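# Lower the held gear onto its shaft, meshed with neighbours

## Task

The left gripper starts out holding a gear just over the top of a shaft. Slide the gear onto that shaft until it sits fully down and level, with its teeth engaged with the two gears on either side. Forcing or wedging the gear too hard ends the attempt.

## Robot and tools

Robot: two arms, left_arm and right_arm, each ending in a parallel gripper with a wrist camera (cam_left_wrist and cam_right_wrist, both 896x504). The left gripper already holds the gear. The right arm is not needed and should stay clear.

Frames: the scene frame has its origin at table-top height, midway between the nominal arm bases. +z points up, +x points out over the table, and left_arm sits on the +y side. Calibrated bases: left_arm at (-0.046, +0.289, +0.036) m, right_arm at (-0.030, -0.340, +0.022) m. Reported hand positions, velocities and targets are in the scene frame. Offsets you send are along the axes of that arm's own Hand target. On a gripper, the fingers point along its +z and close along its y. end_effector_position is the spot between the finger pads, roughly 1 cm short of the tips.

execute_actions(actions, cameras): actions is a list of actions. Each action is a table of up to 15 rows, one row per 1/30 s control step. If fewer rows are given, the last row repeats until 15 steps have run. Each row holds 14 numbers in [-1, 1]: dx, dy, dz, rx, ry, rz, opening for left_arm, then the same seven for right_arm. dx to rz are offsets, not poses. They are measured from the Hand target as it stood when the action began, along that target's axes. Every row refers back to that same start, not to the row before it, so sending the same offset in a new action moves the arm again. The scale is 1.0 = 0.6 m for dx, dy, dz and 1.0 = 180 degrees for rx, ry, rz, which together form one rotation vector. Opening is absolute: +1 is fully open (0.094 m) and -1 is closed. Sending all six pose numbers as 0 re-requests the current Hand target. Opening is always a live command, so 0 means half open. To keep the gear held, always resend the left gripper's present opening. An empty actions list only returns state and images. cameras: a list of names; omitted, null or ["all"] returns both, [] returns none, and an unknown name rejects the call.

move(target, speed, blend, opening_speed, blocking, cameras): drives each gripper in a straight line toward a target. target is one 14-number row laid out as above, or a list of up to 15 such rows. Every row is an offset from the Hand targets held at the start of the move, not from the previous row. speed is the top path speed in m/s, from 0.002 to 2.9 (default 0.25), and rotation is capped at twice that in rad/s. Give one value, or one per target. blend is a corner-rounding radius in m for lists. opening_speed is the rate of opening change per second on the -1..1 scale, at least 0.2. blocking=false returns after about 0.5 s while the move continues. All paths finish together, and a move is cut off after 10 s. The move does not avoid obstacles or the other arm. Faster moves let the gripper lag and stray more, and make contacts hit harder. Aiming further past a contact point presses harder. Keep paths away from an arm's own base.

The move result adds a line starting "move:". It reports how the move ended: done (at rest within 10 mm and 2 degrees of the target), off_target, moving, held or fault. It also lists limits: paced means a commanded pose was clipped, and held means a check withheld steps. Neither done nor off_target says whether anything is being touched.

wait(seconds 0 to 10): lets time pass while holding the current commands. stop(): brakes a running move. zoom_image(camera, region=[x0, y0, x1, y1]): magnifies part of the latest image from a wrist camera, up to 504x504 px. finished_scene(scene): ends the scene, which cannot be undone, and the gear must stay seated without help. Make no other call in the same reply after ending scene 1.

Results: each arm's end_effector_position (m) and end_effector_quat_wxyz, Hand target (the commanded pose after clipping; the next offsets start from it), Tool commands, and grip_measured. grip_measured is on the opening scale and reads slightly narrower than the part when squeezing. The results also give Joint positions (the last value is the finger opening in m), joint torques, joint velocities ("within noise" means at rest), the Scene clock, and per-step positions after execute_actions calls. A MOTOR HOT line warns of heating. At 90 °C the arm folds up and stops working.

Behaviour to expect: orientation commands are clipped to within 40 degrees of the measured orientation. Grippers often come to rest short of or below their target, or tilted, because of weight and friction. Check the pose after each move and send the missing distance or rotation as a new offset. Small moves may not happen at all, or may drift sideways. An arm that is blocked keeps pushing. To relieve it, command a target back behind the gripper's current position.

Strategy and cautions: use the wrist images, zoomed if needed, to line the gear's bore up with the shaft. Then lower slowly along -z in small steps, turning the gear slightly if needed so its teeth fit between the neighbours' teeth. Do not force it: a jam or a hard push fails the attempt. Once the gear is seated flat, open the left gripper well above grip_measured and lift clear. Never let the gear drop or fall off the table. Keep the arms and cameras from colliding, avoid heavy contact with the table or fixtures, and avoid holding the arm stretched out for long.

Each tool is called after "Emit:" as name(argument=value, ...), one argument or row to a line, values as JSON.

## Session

Emit:
execute_actions(
  actions=[],
)

Scene clock: 0.00 s.
left_arm: end_effector_position=(+0.2330, +0.1337, +0.1579) grip_measured=-0.641 end_effector_quat_wxyz=(+0.008, +0.861, +0.508, +0.008) | right_arm: end_effector_position=(+0.3508, -0.3500, +0.4239) grip_measured=+1.000 end_effector_quat_wxyz=(+0.707, +0.010, +0.707, -0.010)
Joint positions: left_arm=[-0.502 1.731 1.476 -1.294 -0.006 1.563 0.017] | right_arm=[0 1.047 1.047 0 0 0 0.094]
Joint velocities: within noise
Joint torques (N m): no reading
Heat: left arm: 32 °C; right arm: 41 °C.
Hand target: left_arm +0.2349, +0.1324, +0.1631; +0.016, +0.861, +0.508, +0.012 | right_arm +0.3488, -0.3499, +0.4326; +0.715, +0.009, +0.699, -0.010
Tool commands: left_gripper/opening=-1.0 right_gripper/opening=+1.0

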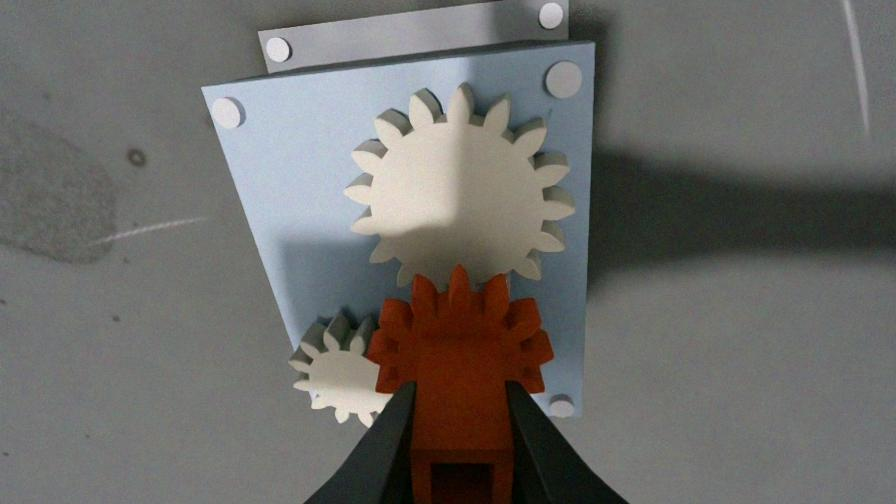

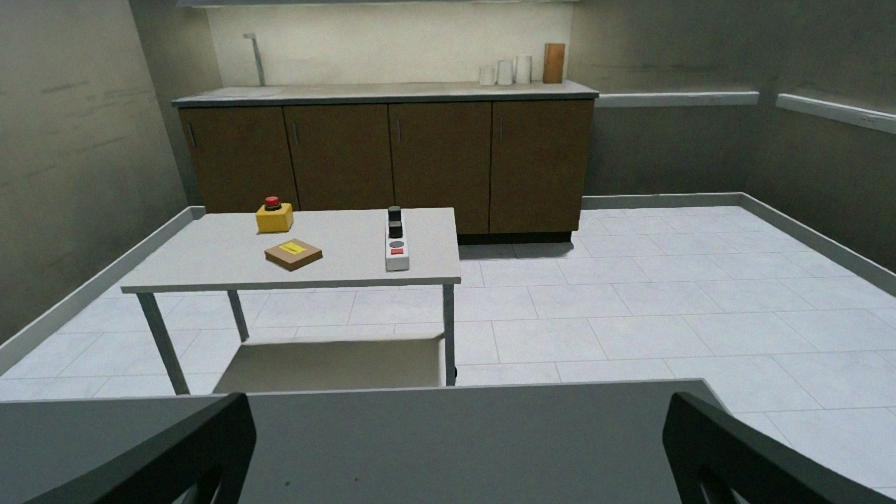

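Emit:
move(
  target=[0,0,0,0,0,0,-1,0.405,0.601,-0.1235,-0.639,0,0,1],
  speed=0.35,
)

Scene clock: 27.87 s.
left_arm: end_effector_position=(+0.2330, +0.1337, +0.1579) grip_measured=-0.641 end_effector_quat_wxyz=(+0.008, +0.861, +0.508, +0.008) | right_arm: end_effector_position=(+0.2879, +0.0104, +0.1883) grip_measured=+1.000 end_effector_quat_wxyz=(-0.392, +0.590, -0.394, -0.586)
Joint positions: left_arm=[-0.502 1.731 1.476 -1.294 -0.006 1.563 0.017] | right_arm=[0.484 2.137 1.199 0.846 -1.505 -0.092 0.094]
Joint velocities: within noise
Joint torques (N m): left_arm=[-0.36 -8.31 7.43 0.35 0.09 0.17] | right_arm=[0.43 -10.07 7.21 1.4 -0.27 -0.24]
Heat: left arm: 35 °C; right arm: 41 °C.
Hand target: left_arm +0.2349, +0.1324, +0.1631; +0.016, +0.861, +0.508, +0.012 | right_arm +0.2896, +0.0125, +0.1881; -0.392, +0.598, -0.384, -0.585
Off the commanded pose: left_arm 0.006 m, 1 deg | right_arm 0.003 m, 2 deg.
move: done
camera_calibration:
cam_right_wrist: T_world_to_cam=[[0.92139, 0.388638, 0.000918304, -0.26793], [0.161784, -0.38141, -0.910139, 0.169115], [-0.353365, 0.838741, -0.414303, 0.261801], [0, 0, 0, 1]] pos_world=[0.312019, -0.0509531, 0.262629]

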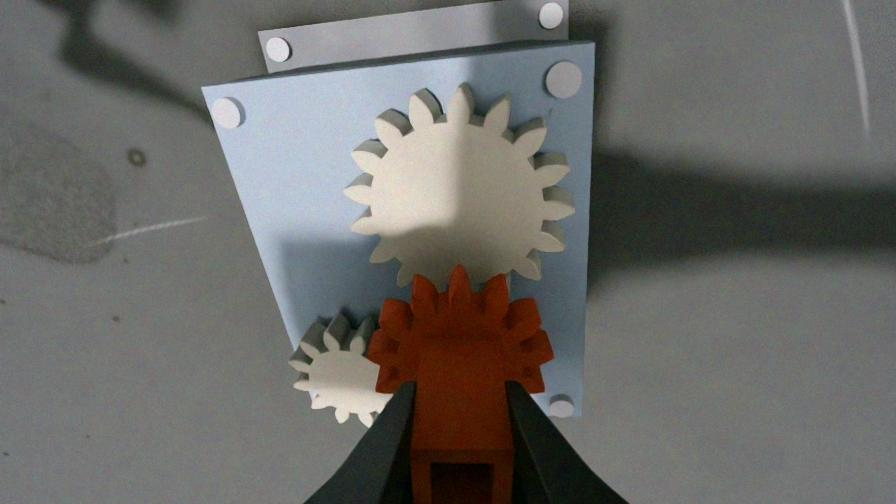

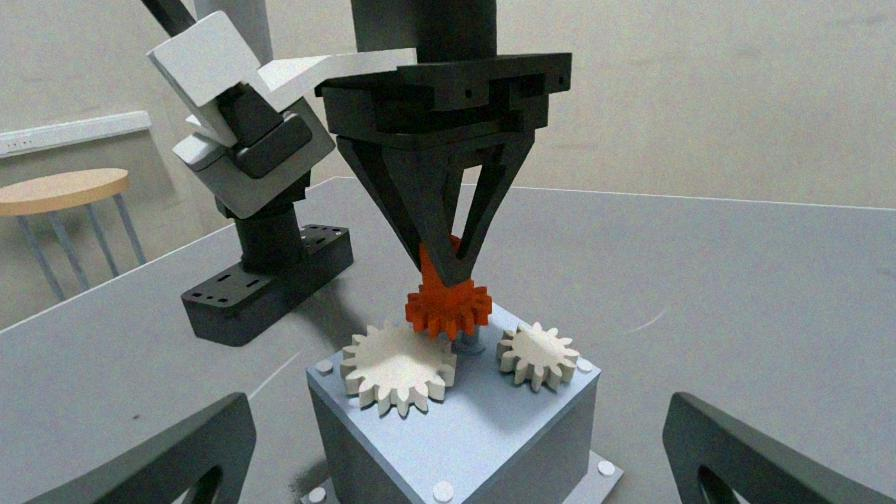

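Emit:
move(
  target=[0,0,-0.045,0,0,0,-1,0,0,0,0,0,0,1],
  speed=0.12,
)

Emit:
zoom_image(
  camera="cam_right_wrist",
  region=[300, 260, 640, 450],
)

Scene clock: 37.97 s.
left_arm: end_effector_position=(+0.2322, +0.1341, +0.1810) grip_measured=-0.641 end_effector_quat_wxyz=(+0.007, +0.861, +0.508, +0.008) | right_arm: end_effector_position=(+0.2878, +0.0104, +0.1883) grip_measured=+1.000 end_effector_quat_wxyz=(-0.392, +0.590, -0.394, -0.586)
Joint positions: left_arm=[-0.502 1.731 1.568 -1.387 -0.006 1.563 0.017] | right_arm=[0.484 2.137 1.199 0.846 -1.506 -0.093 0.094]
Joint velocities: within noise
Joint torques (N m): left_arm=[-0.32 -8.18 8.92 0.21 0.09 0.17] | right_arm=[0.29 -10.1 7.3 1.38 -0.25 -0.18]
Heat: left arm: 35 °C; right arm: 42 °C.
Hand target: left_arm +0.2339, +0.1328, +0.1901; +0.016, +0.861, +0.508, +0.012 | right_arm +0.2896, +0.0125, +0.1881; -0.392, +0.598, -0.384, -0.585
Off the commanded pose: left_arm 0.009 m, 1 deg | right_arm 0.003 m, 1 deg.
move: done
camera_calibration:
cam_left_wrist: T_world_to_cam=[[-0.859635, 0.510296, -0.0250202, 0.139701], [0.448918, 0.777806, 0.439875, -0.251373], [0.243927, 0.3669, -0.89771, 0.143451], [0, 0, 0, 1]] pos_world=[0.197946, 0.0715986, 0.242846]
cam_right_wrist: T_world_to_cam=[[0.921118, 0.389277, 0.00242001, -0.267983], [0.163301, -0.38075, -0.910144, 0.16867], [-0.353376, 0.838745, -0.414285, 0.261813], [0, 0, 0, 1]] pos_world=[0.311819, -0.051054, 0.262628]

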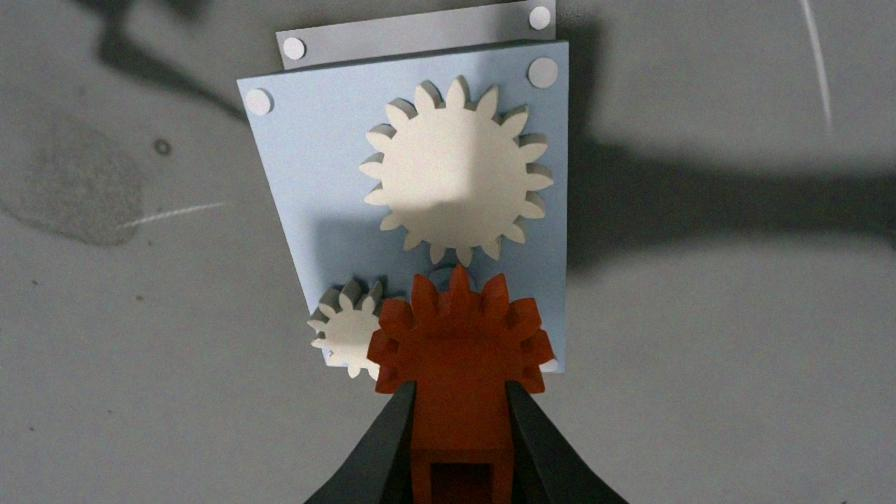

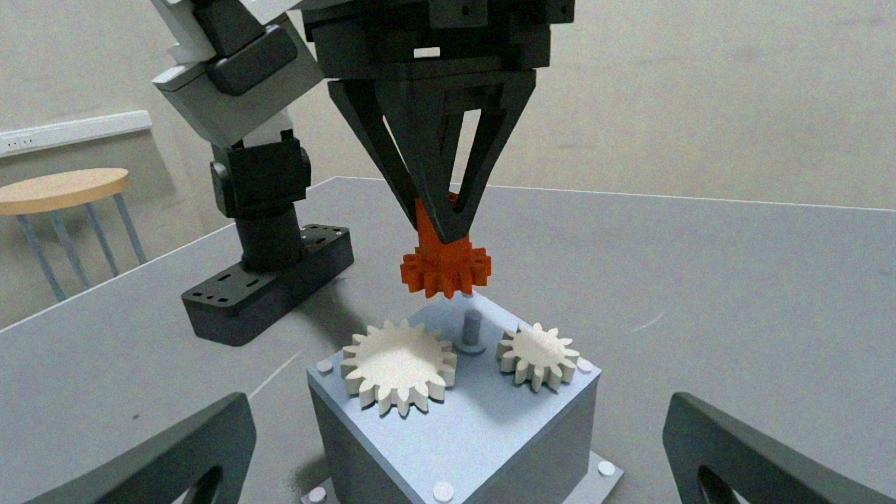

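Scaled by 1.482 from the camera's 896x504 image, which has a finer 1280x720 frame.

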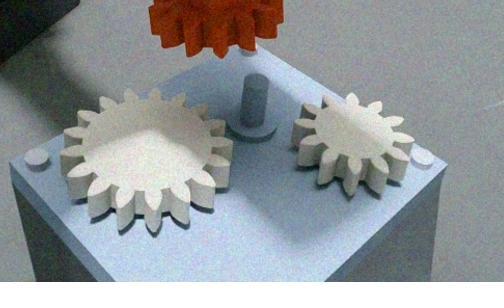

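Emit:
move(
  target=[0.0156,0.0206,0,0.0516,-0.0125,0,-1,0,0,0,0,0,0,1],
  speed=0.12,
)

Emit:
zoom_image(
  camera="cam_right_wrist",
  region=[380, 230, 540, 370],
)

Emit:
zoom_image(
  camera="cam_left_wrist",
  region=[400, 220, 500, 300],
)

Scene clock: 111.73 s.
left_arm: end_effector_position=(+0.2477, +0.1371, +0.1864) grip_measured=-0.641 end_effector_quat_wxyz=(-0.032, +0.858, +0.511, -0.029) | right_arm: end_effector_position=(+0.2878, +0.0104, +0.1882) grip_measured=+1.000 end_effector_quat_wxyz=(-0.392, +0.590, -0.394, -0.586)
Joint positions: left_arm=[-0.46 1.887 1.781 -1.55 0.015 1.597 0.017] | right_arm=[0.484 2.137 1.199 0.845 -1.506 -0.094 0.094]
Joint velocities: within noise
Joint torques (N m): left_arm=[0.12 -7.72 8.69 -0.09 0.21 0.3] | right_arm=[0.42 -10.07 7.27 1.4 -0.27 -0.19]
Heat: left arm: 42 °C; right arm: 45 °C.
Hand target: left_arm +0.2493, +0.1351, +0.1906; -0.044, +0.860, +0.507, -0.046 | right_arm +0.2896, +0.0125, +0.1881; -0.392, +0.598, -0.384, -0.585
Off the commanded pose: left_arm 0.005 m, 2 deg | right_arm 0.003 m, 1 deg.
joint sent to its limit (left arm) — joint 4 (wrist pitch), lower limit. The joint targets still meet the commanded pose.
move: done
camera_calibration:
cam_left_wrist: T_world_to_cam=[[-0.861208, 0.501954, 0.0797712, 0.133508], [0.486605, 0.768989, 0.414573, -0.266486], [0.146754, 0.395851, -0.906513, 0.165202], [0, 0, 0, 1]] pos_world=[0.220408, 0.0725148, 0.249585]
cam_right_wrist: T_world_to_cam=[[0.921124, 0.389261, 0.00238409, -0.267977], [0.163265, -0.380766, -0.910144, 0.16868], [-0.353376, 0.838745, -0.414285, 0.261813], [0, 0, 0, 1]] pos_world=[0.311819, -0.0510539, 0.262628]

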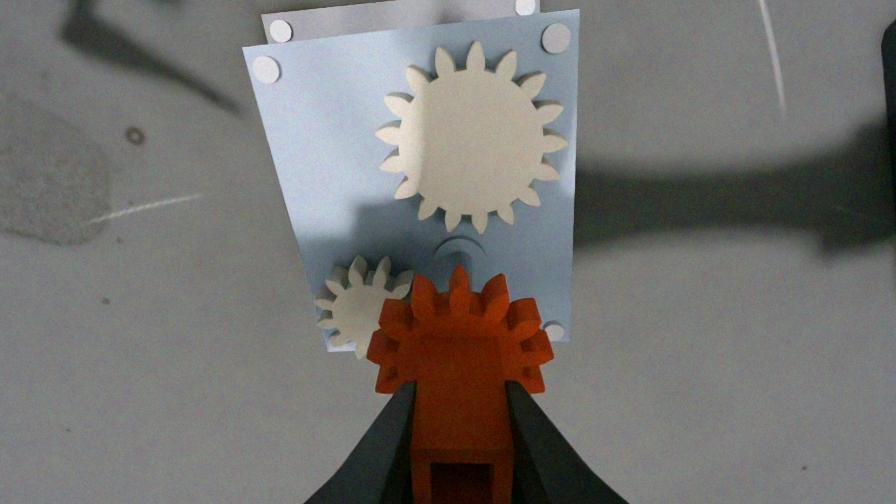

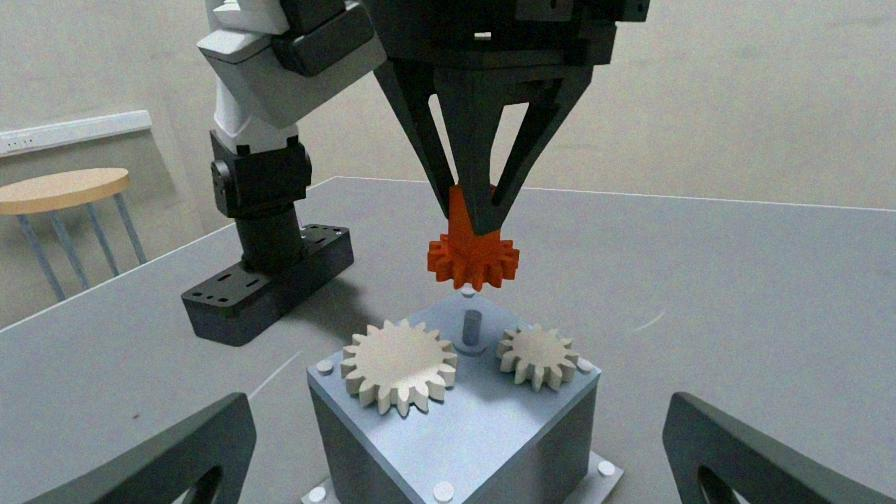

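Scaled by 3.150 from the camera's 896x504 image, which has a finer 1280x720 frame.

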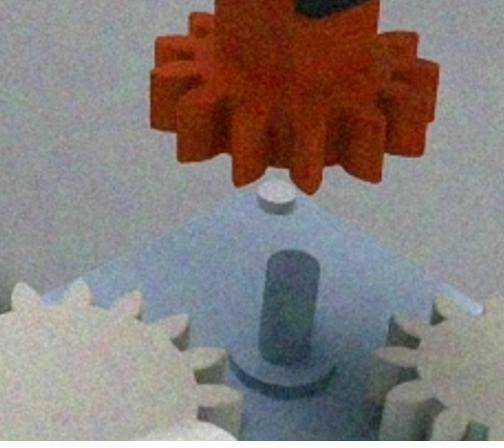

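Scaled by 5.040 from the camera's 896x504 image, which has a finer 1280x720 frame.

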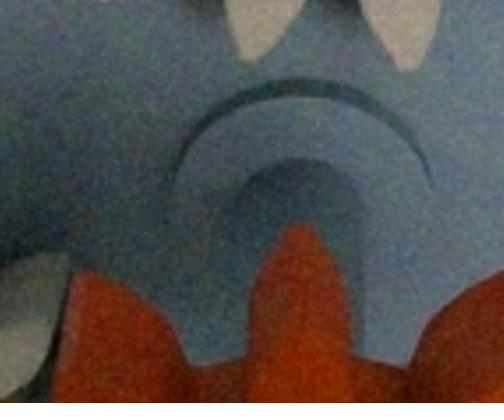

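Emit:
move(
  target=[
    [0.0013,0.0061,0,0.017,0,0,-1,0,0,0,0,0,0,1],
    [0.0013,0.0061,0.024,0.017,0,0,-1,0,0,0,0,0,0,1],
  ],
  speed=0.1,
)

Emit:
zoom_image(
  camera="cam_right_wrist",
  region=[400, 240, 540, 380],
)

Emit:
zoom_image(
  camera="cam_left_wrist",
  region=[400, 230, 500, 310],
)

Scene clock: 180.90 s.
left_arm: end_effector_position=(+0.2510, +0.1353, +0.1732) grip_measured=-0.641 end_effector_quat_wxyz=(-0.050, +0.857, +0.510, -0.041) | right_arm: end_effector_position=(+0.2878, +0.0104, +0.1882) grip_measured=+1.000 end_effector_quat_wxyz=(-0.392, +0.590, -0.394, -0.586)
Joint positions: left_arm=[-0.46 1.94 1.795 -1.554 0.016 1.599 0.017] | right_arm=[0.484 2.137 1.199 0.845 -1.506 -0.094 0.094]
Joint velocities: within noise
Joint torques (N m): left_arm=[0.08 -8.58 7.53 -0.13 0.23 0.29] | right_arm=[0.38 -10.03 7.28 1.37 -0.27 -0.2]
Heat: left arm: 42 °C; right arm: 46 °C.
Hand target: left_arm +0.2510, +0.1344, +0.1758; -0.067, +0.858, +0.506, -0.059 | right_arm +0.2896, +0.0125, +0.1881; -0.392, +0.598, -0.384, -0.585
Off the commanded pose: left_arm 0.003 m, 3 deg | right_arm 0.003 m, 1 deg.
joint sent to its limit (left arm) — joint 4 (wrist pitch), lower limit. The joint targets are off in orientation, not in position.
move: off_target (left_arm)
camera_calibration:
cam_left_wrist: T_world_to_cam=[[-0.856815, 0.50102, 0.121846, 0.130111], [0.503142, 0.760716, 0.410072, -0.263486], [0.112764, 0.412662, -0.903878, 0.159278], [0, 0, 0, 1]] pos_world=[0.226091, 0.0695223, 0.236163]
cam_right_wrist: T_world_to_cam=[[0.921098, 0.389327, 0.00200449, -0.267958], [0.162977, -0.380897, -0.910141, 0.168746], [-0.353579, 0.838655, -0.414294, 0.26191], [0, 0, 0, 1]] pos_world=[0.311919, -0.0510539, 0.262628]

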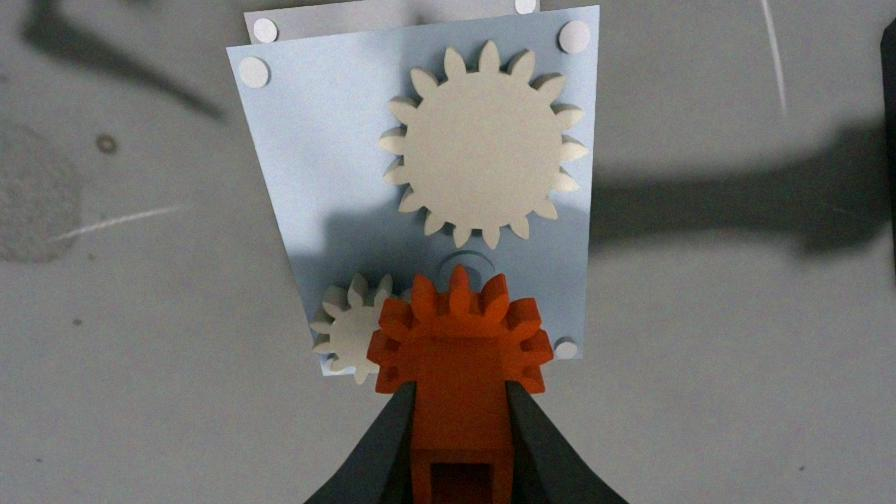

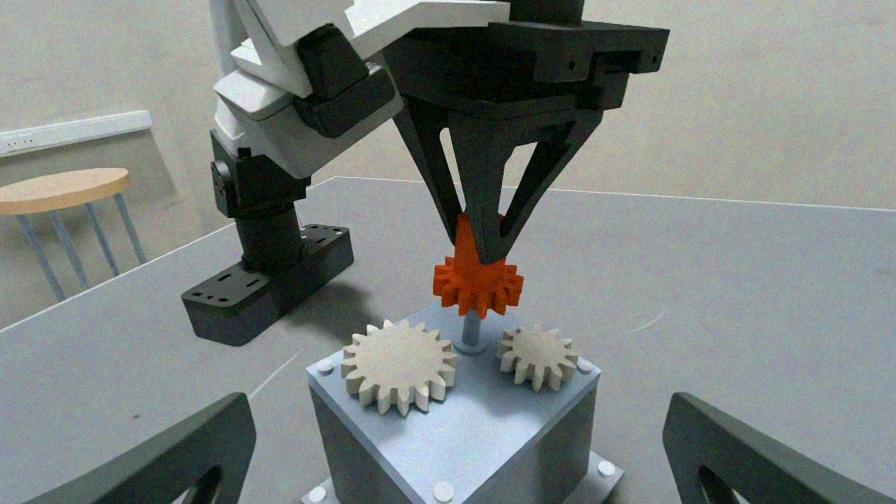

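Scaled by 3.600 from the camera's 896x504 image, which has a finer 1280x720 frame.

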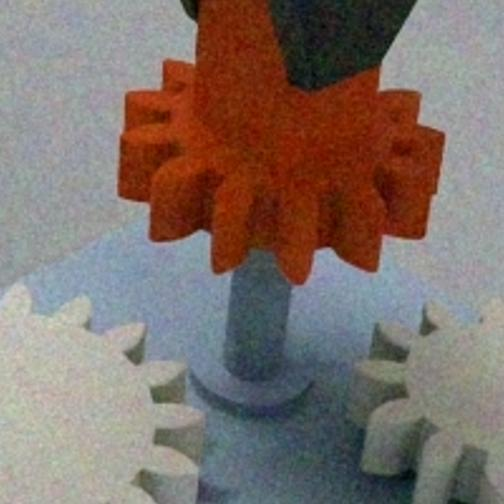

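Scaled by 5.040 from the camera's 896x504 image, which has a finer 1280x720 frame.

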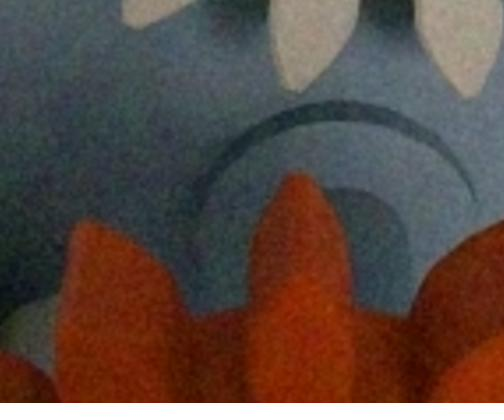

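Emit:
move(
  target=[-0.0007,-0.0043,0,0,0,0,-1,0,0,0,0,0,0,1],
  speed=0.06,
)

Emit:
zoom_image(
  camera="cam_right_wrist",
  region=[400, 240, 540, 380],
)

Emit:
zoom_image(
  camera="cam_left_wrist",
  region=[400, 230, 500, 310],
)

Scene clock: 223.33 s.
left_arm: end_effector_position=(+0.2510, +0.1353, +0.1732) grip_measured=-0.641 end_effector_quat_wxyz=(-0.050, +0.857, +0.510, -0.041) | right_arm: end_effector_position=(+0.2878, +0.0104, +0.1882) grip_measured=+1.000 end_effector_quat_wxyz=(-0.392, +0.590, -0.394, -0.586)
Joint positions: left_arm=[-0.46 1.94 1.795 -1.554 0.016 1.599 0.017] | right_arm=[0.484 2.137 1.199 0.845 -1.506 -0.094 0.094]
Joint velocities: within noise
Joint torques (N m): left_arm=[-0.02 -9.46 6.42 -0.14 0.21 0.28] | right_arm=[0.34 -10.04 7.32 1.39 -0.23 -0.21]
Heat: left arm: 38 °C; right arm: 46 °C.
Hand target: left_arm +0.2486, +0.1353, +0.1763; -0.067, +0.858, +0.506, -0.059 | right_arm +0.2896, +0.0125, +0.1881; -0.392, +0.598, -0.384, -0.585
Off the commanded pose: left_arm 0.004 m, 3 deg | right_arm 0.003 m, 1 deg.
joint sent to its limit (left arm) — joint 4 (wrist pitch), lower limit. The joint targets are off in orientation, not in position.
move: off_target (left_arm)
camera_calibration:
cam_left_wrist: T_world_to_cam=[[-0.856815, 0.50102, 0.121846, 0.130111], [0.503142, 0.760716, 0.410072, -0.263486], [0.112764, 0.412662, -0.903878, 0.159278], [0, 0, 0, 1]] pos_world=[0.226091, 0.0695223, 0.236163]
cam_right_wrist: T_world_to_cam=[[0.921124, 0.389262, 0.00238517, -0.267977], [0.163298, -0.380842, -0.910106, 0.168656], [-0.353361, 0.83871, -0.414368, 0.261829], [0, 0, 0, 1]] pos_world=[0.311819, -0.0510539, 0.262628]

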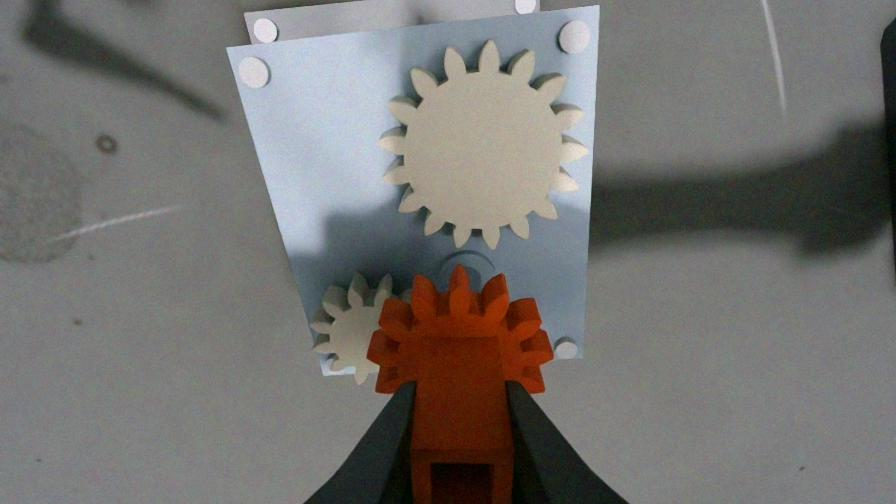

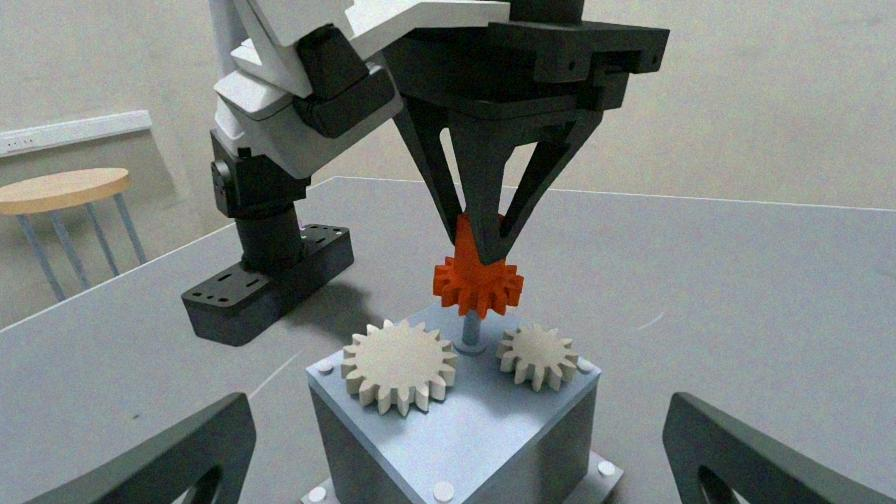

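Scaled by 3.600 from the camera's 896x504 image, which has a finer 1280x720 frame.

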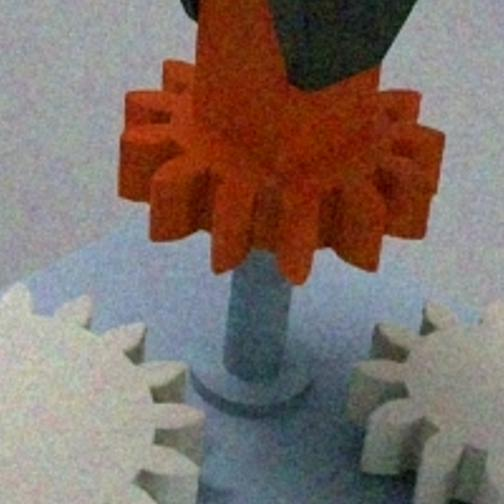

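Scaled by 5.040 from the camera's 896x504 image, which has a finer 1280x720 frame.

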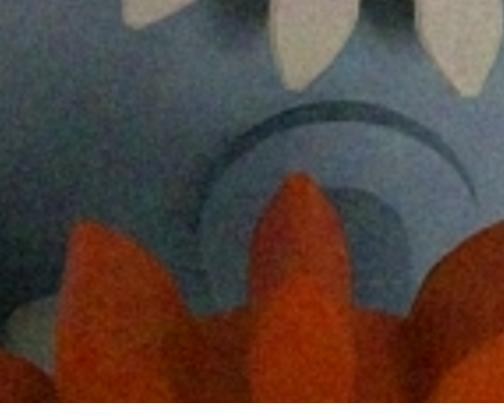

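Emit:
move(
  target=[-0.0007,-0.0043,0,0,0,0,-1,0,0,0,0,0,0,1],
  speed=0.06,
  cameras=["cam_right_wrist","cam_left_wrist"],
)

Emit:
zoom_image(
  camera="cam_right_wrist",
  region=[400, 240, 540, 380],
)

Emit:
zoom_image(
  camera="cam_left_wrist",
  region=[400, 230, 500, 310],
)

Scene clock: 234.87 s.
left_arm: end_effector_position=(+0.2510, +0.1353, +0.1732) grip_measured=-0.641 end_effector_quat_wxyz=(-0.050, +0.857, +0.510, -0.041) | right_arm: end_effector_position=(+0.2878, +0.0104, +0.1882) grip_measured=+1.000 end_effector_quat_wxyz=(-0.392, +0.590, -0.394, -0.586)
Joint positions: left_arm=[-0.46 1.94 1.795 -1.554 0.016 1.599 0.017] | right_arm=[0.484 2.137 1.199 0.845 -1.506 -0.094 0.094]
Joint velocities: within noise
Joint torques (N m): left_arm=[-0.02 -10.19 5.44 -0.15 0.22 0.28] | right_arm=[0.38 -10.11 7.39 1.35 -0.26 -0.2]
Heat: left arm: 38 °C; right arm: 46 °C.
Hand target: left_arm +0.2462, +0.1361, +0.1768; -0.067, +0.858, +0.506, -0.059 | right_arm +0.2896, +0.0125, +0.1881; -0.392, +0.598, -0.384, -0.585
Off the commanded pose: left_arm 0.006 m, 3 deg | right_arm 0.003 m, 1 deg.
joint sent to its limit (left arm) — joint 4 (wrist pitch), lower limit. The joint targets still meet the commanded pose.
move: off_target (left_arm)
camera_calibration:
cam_left_wrist: T_world_to_cam=[[-0.856815, 0.50102, 0.121846, 0.130111], [0.503142, 0.760716, 0.410072, -0.263486], [0.112764, 0.412662, -0.903878, 0.159278], [0, 0, 0, 1]] pos_world=[0.226091, 0.0695223, 0.236163]
cam_right_wrist: T_world_to_cam=[[0.921097, 0.389327, 0.00200559, -0.267958], [0.16301, -0.380972, -0.910103, 0.168631], [-0.353564, 0.838621, -0.414377, 0.261884], [0, 0, 0, 1]] pos_world=[0.311919, -0.0510539, 0.262528]

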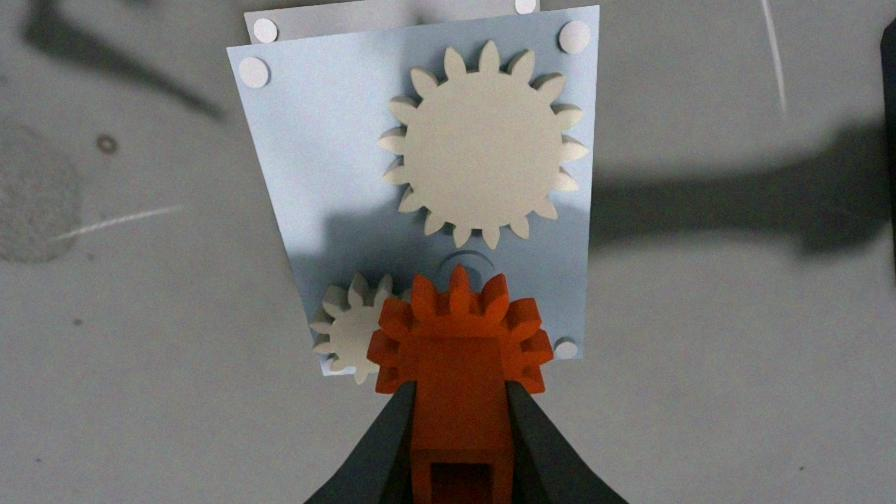

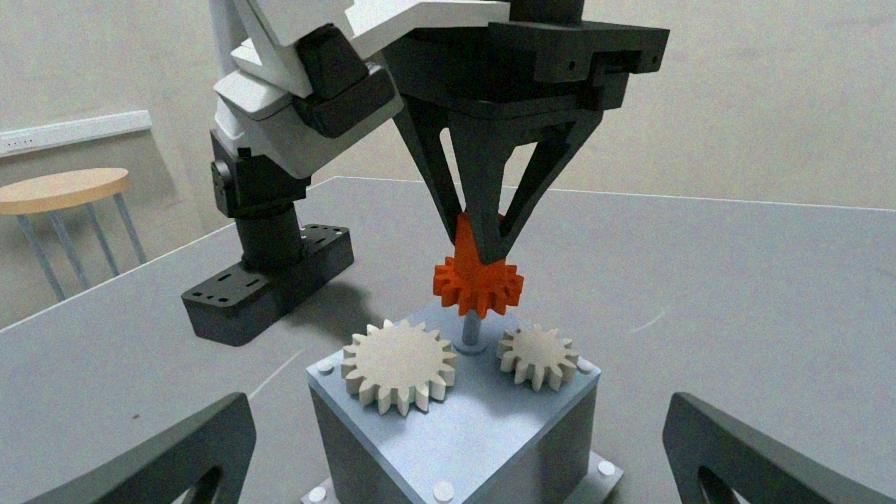

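Scaled by 3.600 from the camera's 896x504 image, which has a finer 1280x720 frame.

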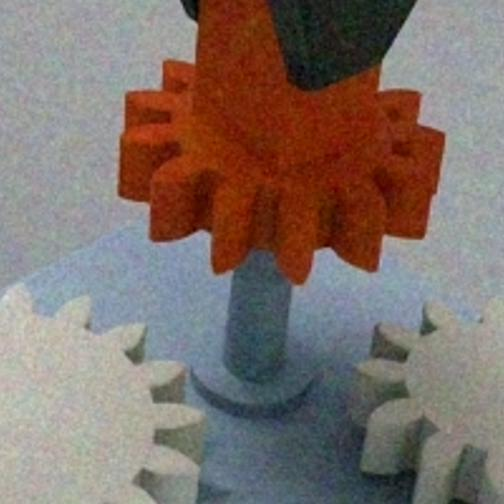

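Scaled by 5.040 from the camera's 896x504 image, which has a finer 1280x720 frame.

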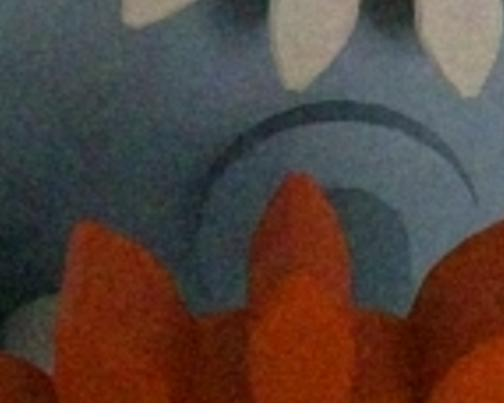

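Emit:
move(
  target=[-0.0005,-0.0035,0,0,0,0,-1,0,0,0,0,0,0,1],
  speed=0.06,
  cameras=["cam_right_wrist"],
)

Scene clock: 241.17 s.
left_arm: end_effector_position=(+0.2494, +0.1361, +0.1715) grip_measured=-0.641 end_effector_quat_wxyz=(-0.053, +0.857, +0.510, -0.043) | right_arm: end_effector_position=(+0.2878, +0.0104, +0.1882) grip_measured=+1.000 end_effector_quat_wxyz=(-0.392, +0.590, -0.394, -0.586)
Joint positions: left_arm=[-0.46 1.94 1.787 -1.554 0.016 1.599 0.017] | right_arm=[0.484 2.137 1.199 0.845 -1.506 -0.094 0.094]
Joint velocities: within noise
Joint torques (N m): left_arm=[-0.17 -10.81 5.46 -0.16 0.21 0.29] | right_arm=[0.53 -10.06 7.3 1.38 -0.24 -0.2]
Heat: left arm: 38 °C; right arm: 46 °C.
Hand target: left_arm +0.2443, +0.1369, +0.1772; -0.067, +0.858, +0.506, -0.059 | right_arm +0.2896, +0.0125, +0.1881; -0.392, +0.598, -0.384, -0.585
Off the commanded pose: left_arm 0.008 m, 2 deg | right_arm 0.003 m, 1 deg.
joint sent to its limit (left arm) — joint 4 (wrist pitch), lower limit. The joint targets still meet the commanded pose.
move: done
camera_calibration:
cam_right_wrist: T_world_to_cam=[[0.92111, 0.389295, 0.00236884, -0.267966], [0.163312, -0.380874, -0.91009, 0.168555], [-0.353392, 0.83868, -0.414403, 0.261804], [0, 0, 0, 1]] pos_world=[0.311819, -0.0510539, 0.262528]
Images, in order (width x height): cam_right_wrist 896x504.

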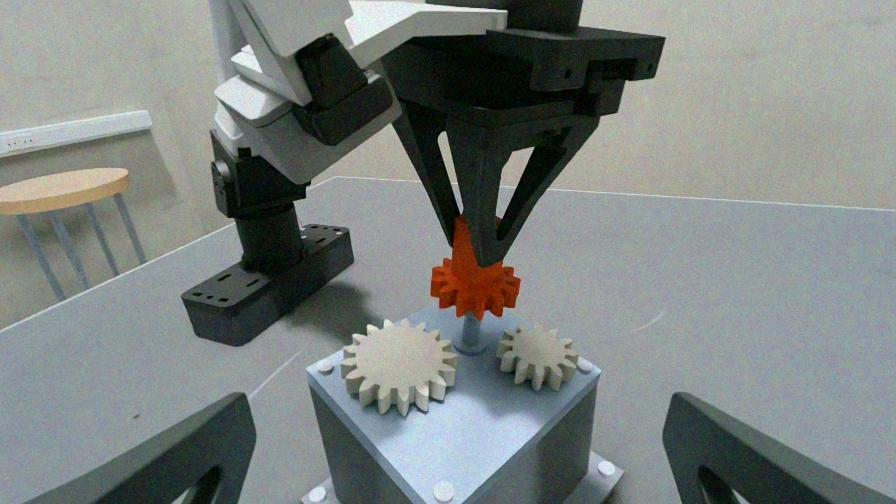

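Emit:
move(
  target=[-0.0004,-0.0017,0.0,0,0,0,-1,0,0,0,0,0,0,1],
  speed=0.06,
  cameras=["cam_right_wrist","cam_left_wrist"],
)

Emit:
zoom_image(
  camera="cam_right_wrist",
  region=[400, 240, 540, 380],
)

Emit:
zoom_image(
  camera="cam_left_wrist",
  region=[400, 230, 500, 310],
)

Scene clock: 253.07 s.
left_arm: end_effector_position=(+0.2494, +0.1361, +0.1715) grip_measured=-0.641 end_effector_quat_wxyz=(-0.053, +0.857, +0.510, -0.043) | right_arm: end_effector_position=(+0.2877, +0.0103, +0.1882) grip_measured=+1.000 end_effector_quat_wxyz=(-0.392, +0.590, -0.394, -0.586)
Joint positions: left_arm=[-0.46 1.94 1.787 -1.554 0.016 1.599 0.017] | right_arm=[0.484 2.137 1.199 0.844 -1.506 -0.094 0.094]
Joint velocities: within noise
Joint torques (N m): left_arm=[-0.23 -11.11 5.05 -0.16 0.23 0.26] | right_arm=[0.44 -10 7.28 1.37 -0.26 -0.2]
Heat: left arm: 38 °C; right arm: 46 °C.
Hand target: left_arm +0.2433, +0.1372, +0.1774; -0.067, +0.858, +0.506, -0.059 | right_arm +0.2896, +0.0125, +0.1881; -0.392, +0.598, -0.384, -0.585
Off the commanded pose: left_arm 0.009 m, 2 deg | right_arm 0.003 m, 1 deg.
joint sent to its limit (left arm) — joint 4 (wrist pitch), lower limit. The joint targets still meet the commanded pose.
move: done
camera_calibration:
cam_left_wrist: T_world_to_cam=[[-0.855944, 0.500538, 0.129698, 0.126996], [0.506011, 0.759265, 0.409231, -0.262945], [0.10636, 0.415907, -0.903166, 0.158581], [0, 0, 0, 1]] pos_world=[0.224888, 0.0701239, 0.234359]
cam_right_wrist: T_world_to_cam=[[0.920942, 0.389695, 0.00202366, -0.267803], [0.163187, -0.380923, -0.910092, 0.168592], [-0.353887, 0.838472, -0.414401, 0.261948], [0, 0, 0, 1]] pos_world=[0.311819, -0.0510543, 0.262528]

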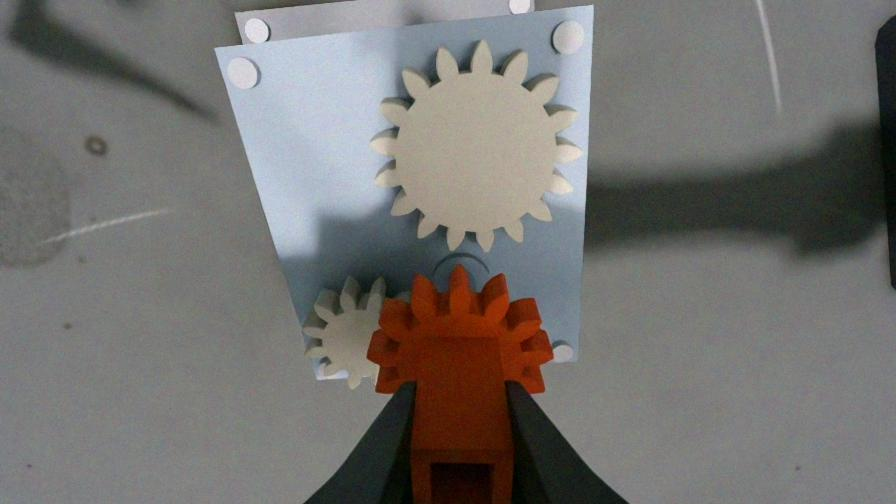

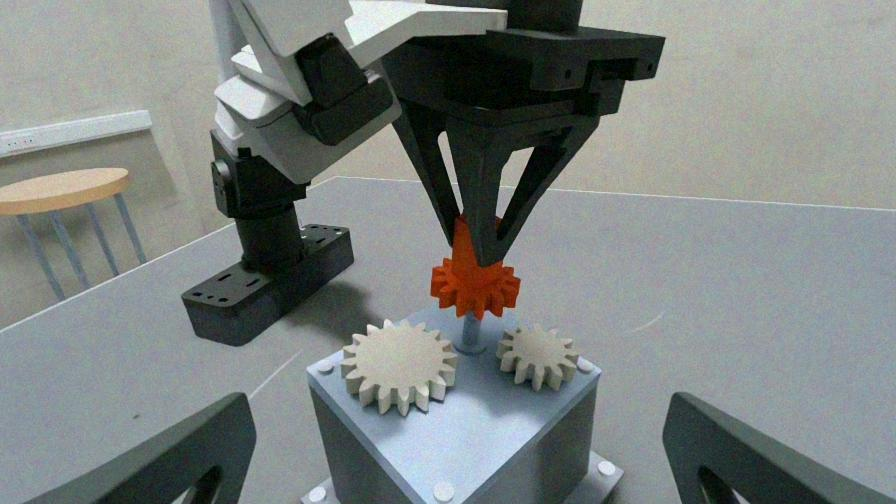

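Scaled by 3.600 from the camera's 896x504 image, which has a finer 1280x720 frame.

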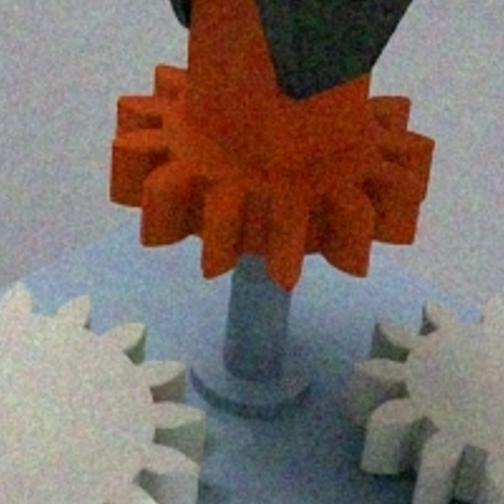

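Scaled by 5.040 from the camera's 896x504 image, which has a finer 1280x720 frame.

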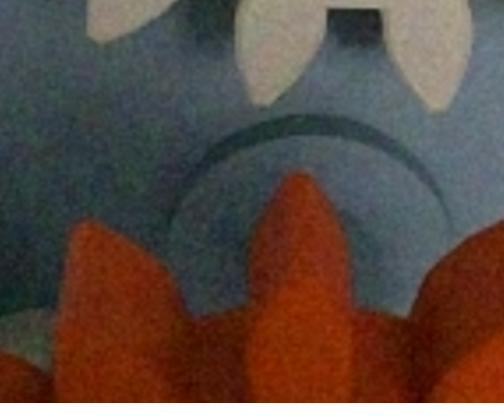

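Emit:
move(
  target=[0.0010,-0.003,0.0,0,0,0,-1,0,0,0,0,0,0,1],
  speed=0.06,
  cameras=["cam_right_wrist","cam_left_wrist"],
)

Emit:
zoom_image(
  camera="cam_right_wrist",
  region=[400, 240, 540, 380],
)

Emit:
zoom_image(
  camera="cam_left_wrist",
  region=[400, 230, 500, 310],
)

Scene clock: 271.87 s.
left_arm: end_effector_position=(+0.2472, +0.1372, +0.1691) grip_measured=-0.641 end_effector_quat_wxyz=(-0.058, +0.857, +0.510, -0.046) | right_arm: end_effector_position=(+0.2877, +0.0103, +0.1882) grip_measured=+1.000 end_effector_quat_wxyz=(-0.392, +0.590, -0.394, -0.586)
Joint positions: left_arm=[-0.46 1.94 1.776 -1.554 0.016 1.599 0.017] | right_arm=[0.484 2.137 1.199 0.844 -1.506 -0.094 0.094]
Joint velocities: within noise
Joint torques (N m): left_arm=[-0.08 -11.62 5.38 -0.18 0.22 0.3] | right_arm=[0.39 -10.09 7.31 1.37 -0.28 -0.18]
Heat: left arm: 39 °C; right arm: 46 °C.
Hand target: left_arm +0.2420, +0.1385, +0.1777; -0.067, +0.858, +0.506, -0.059 | right_arm +0.2896, +0.0125, +0.1881; -0.392, +0.598, -0.384, -0.585
Off the commanded pose: left_arm 0.010 m, 2 deg | right_arm 0.003 m, 1 deg.
joint sent to its limit (left arm) — joint 4 (wrist pitch), lower limit. The joint targets still meet the commanded pose.
move: done
camera_calibration:
cam_left_wrist: T_world_to_cam=[[-0.854606, 0.499866, 0.140654, 0.12284], [0.510054, 0.757218, 0.408002, -0.262241], [0.0974408, 0.420422, -0.902081, 0.157565], [0, 0, 0, 1]] pos_world=[0.223384, 0.0709261, 0.231853]
cam_right_wrist: T_world_to_cam=[[0.920942, 0.389695, 0.00202366, -0.267803], [0.163187, -0.380923, -0.910092, 0.168592], [-0.353887, 0.838472, -0.414401, 0.261948], [0, 0, 0, 1]] pos_world=[0.311819, -0.0510543, 0.262528]

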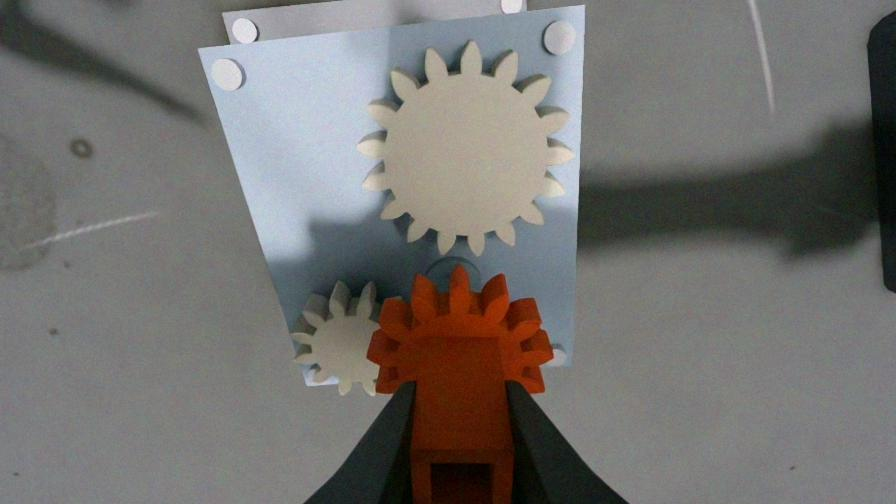

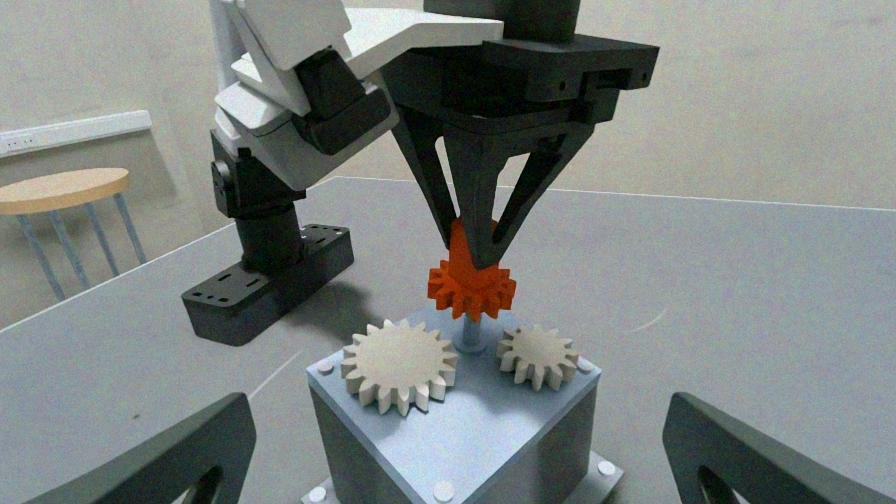

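Scaled by 3.600 from the camera's 896x504 image, which has a finer 1280x720 frame.

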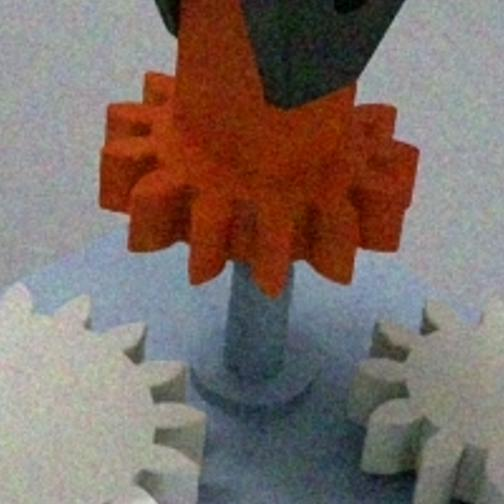

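Scaled by 5.040 from the camera's 896x504 image, which has a finer 1280x720 frame.

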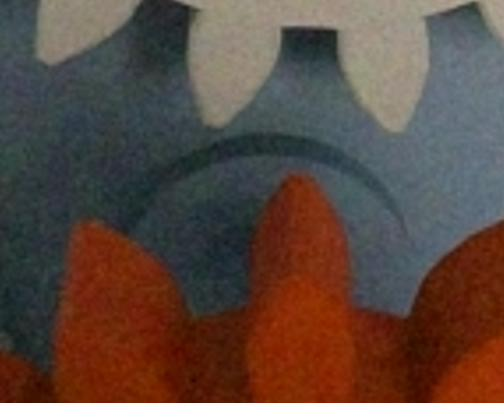

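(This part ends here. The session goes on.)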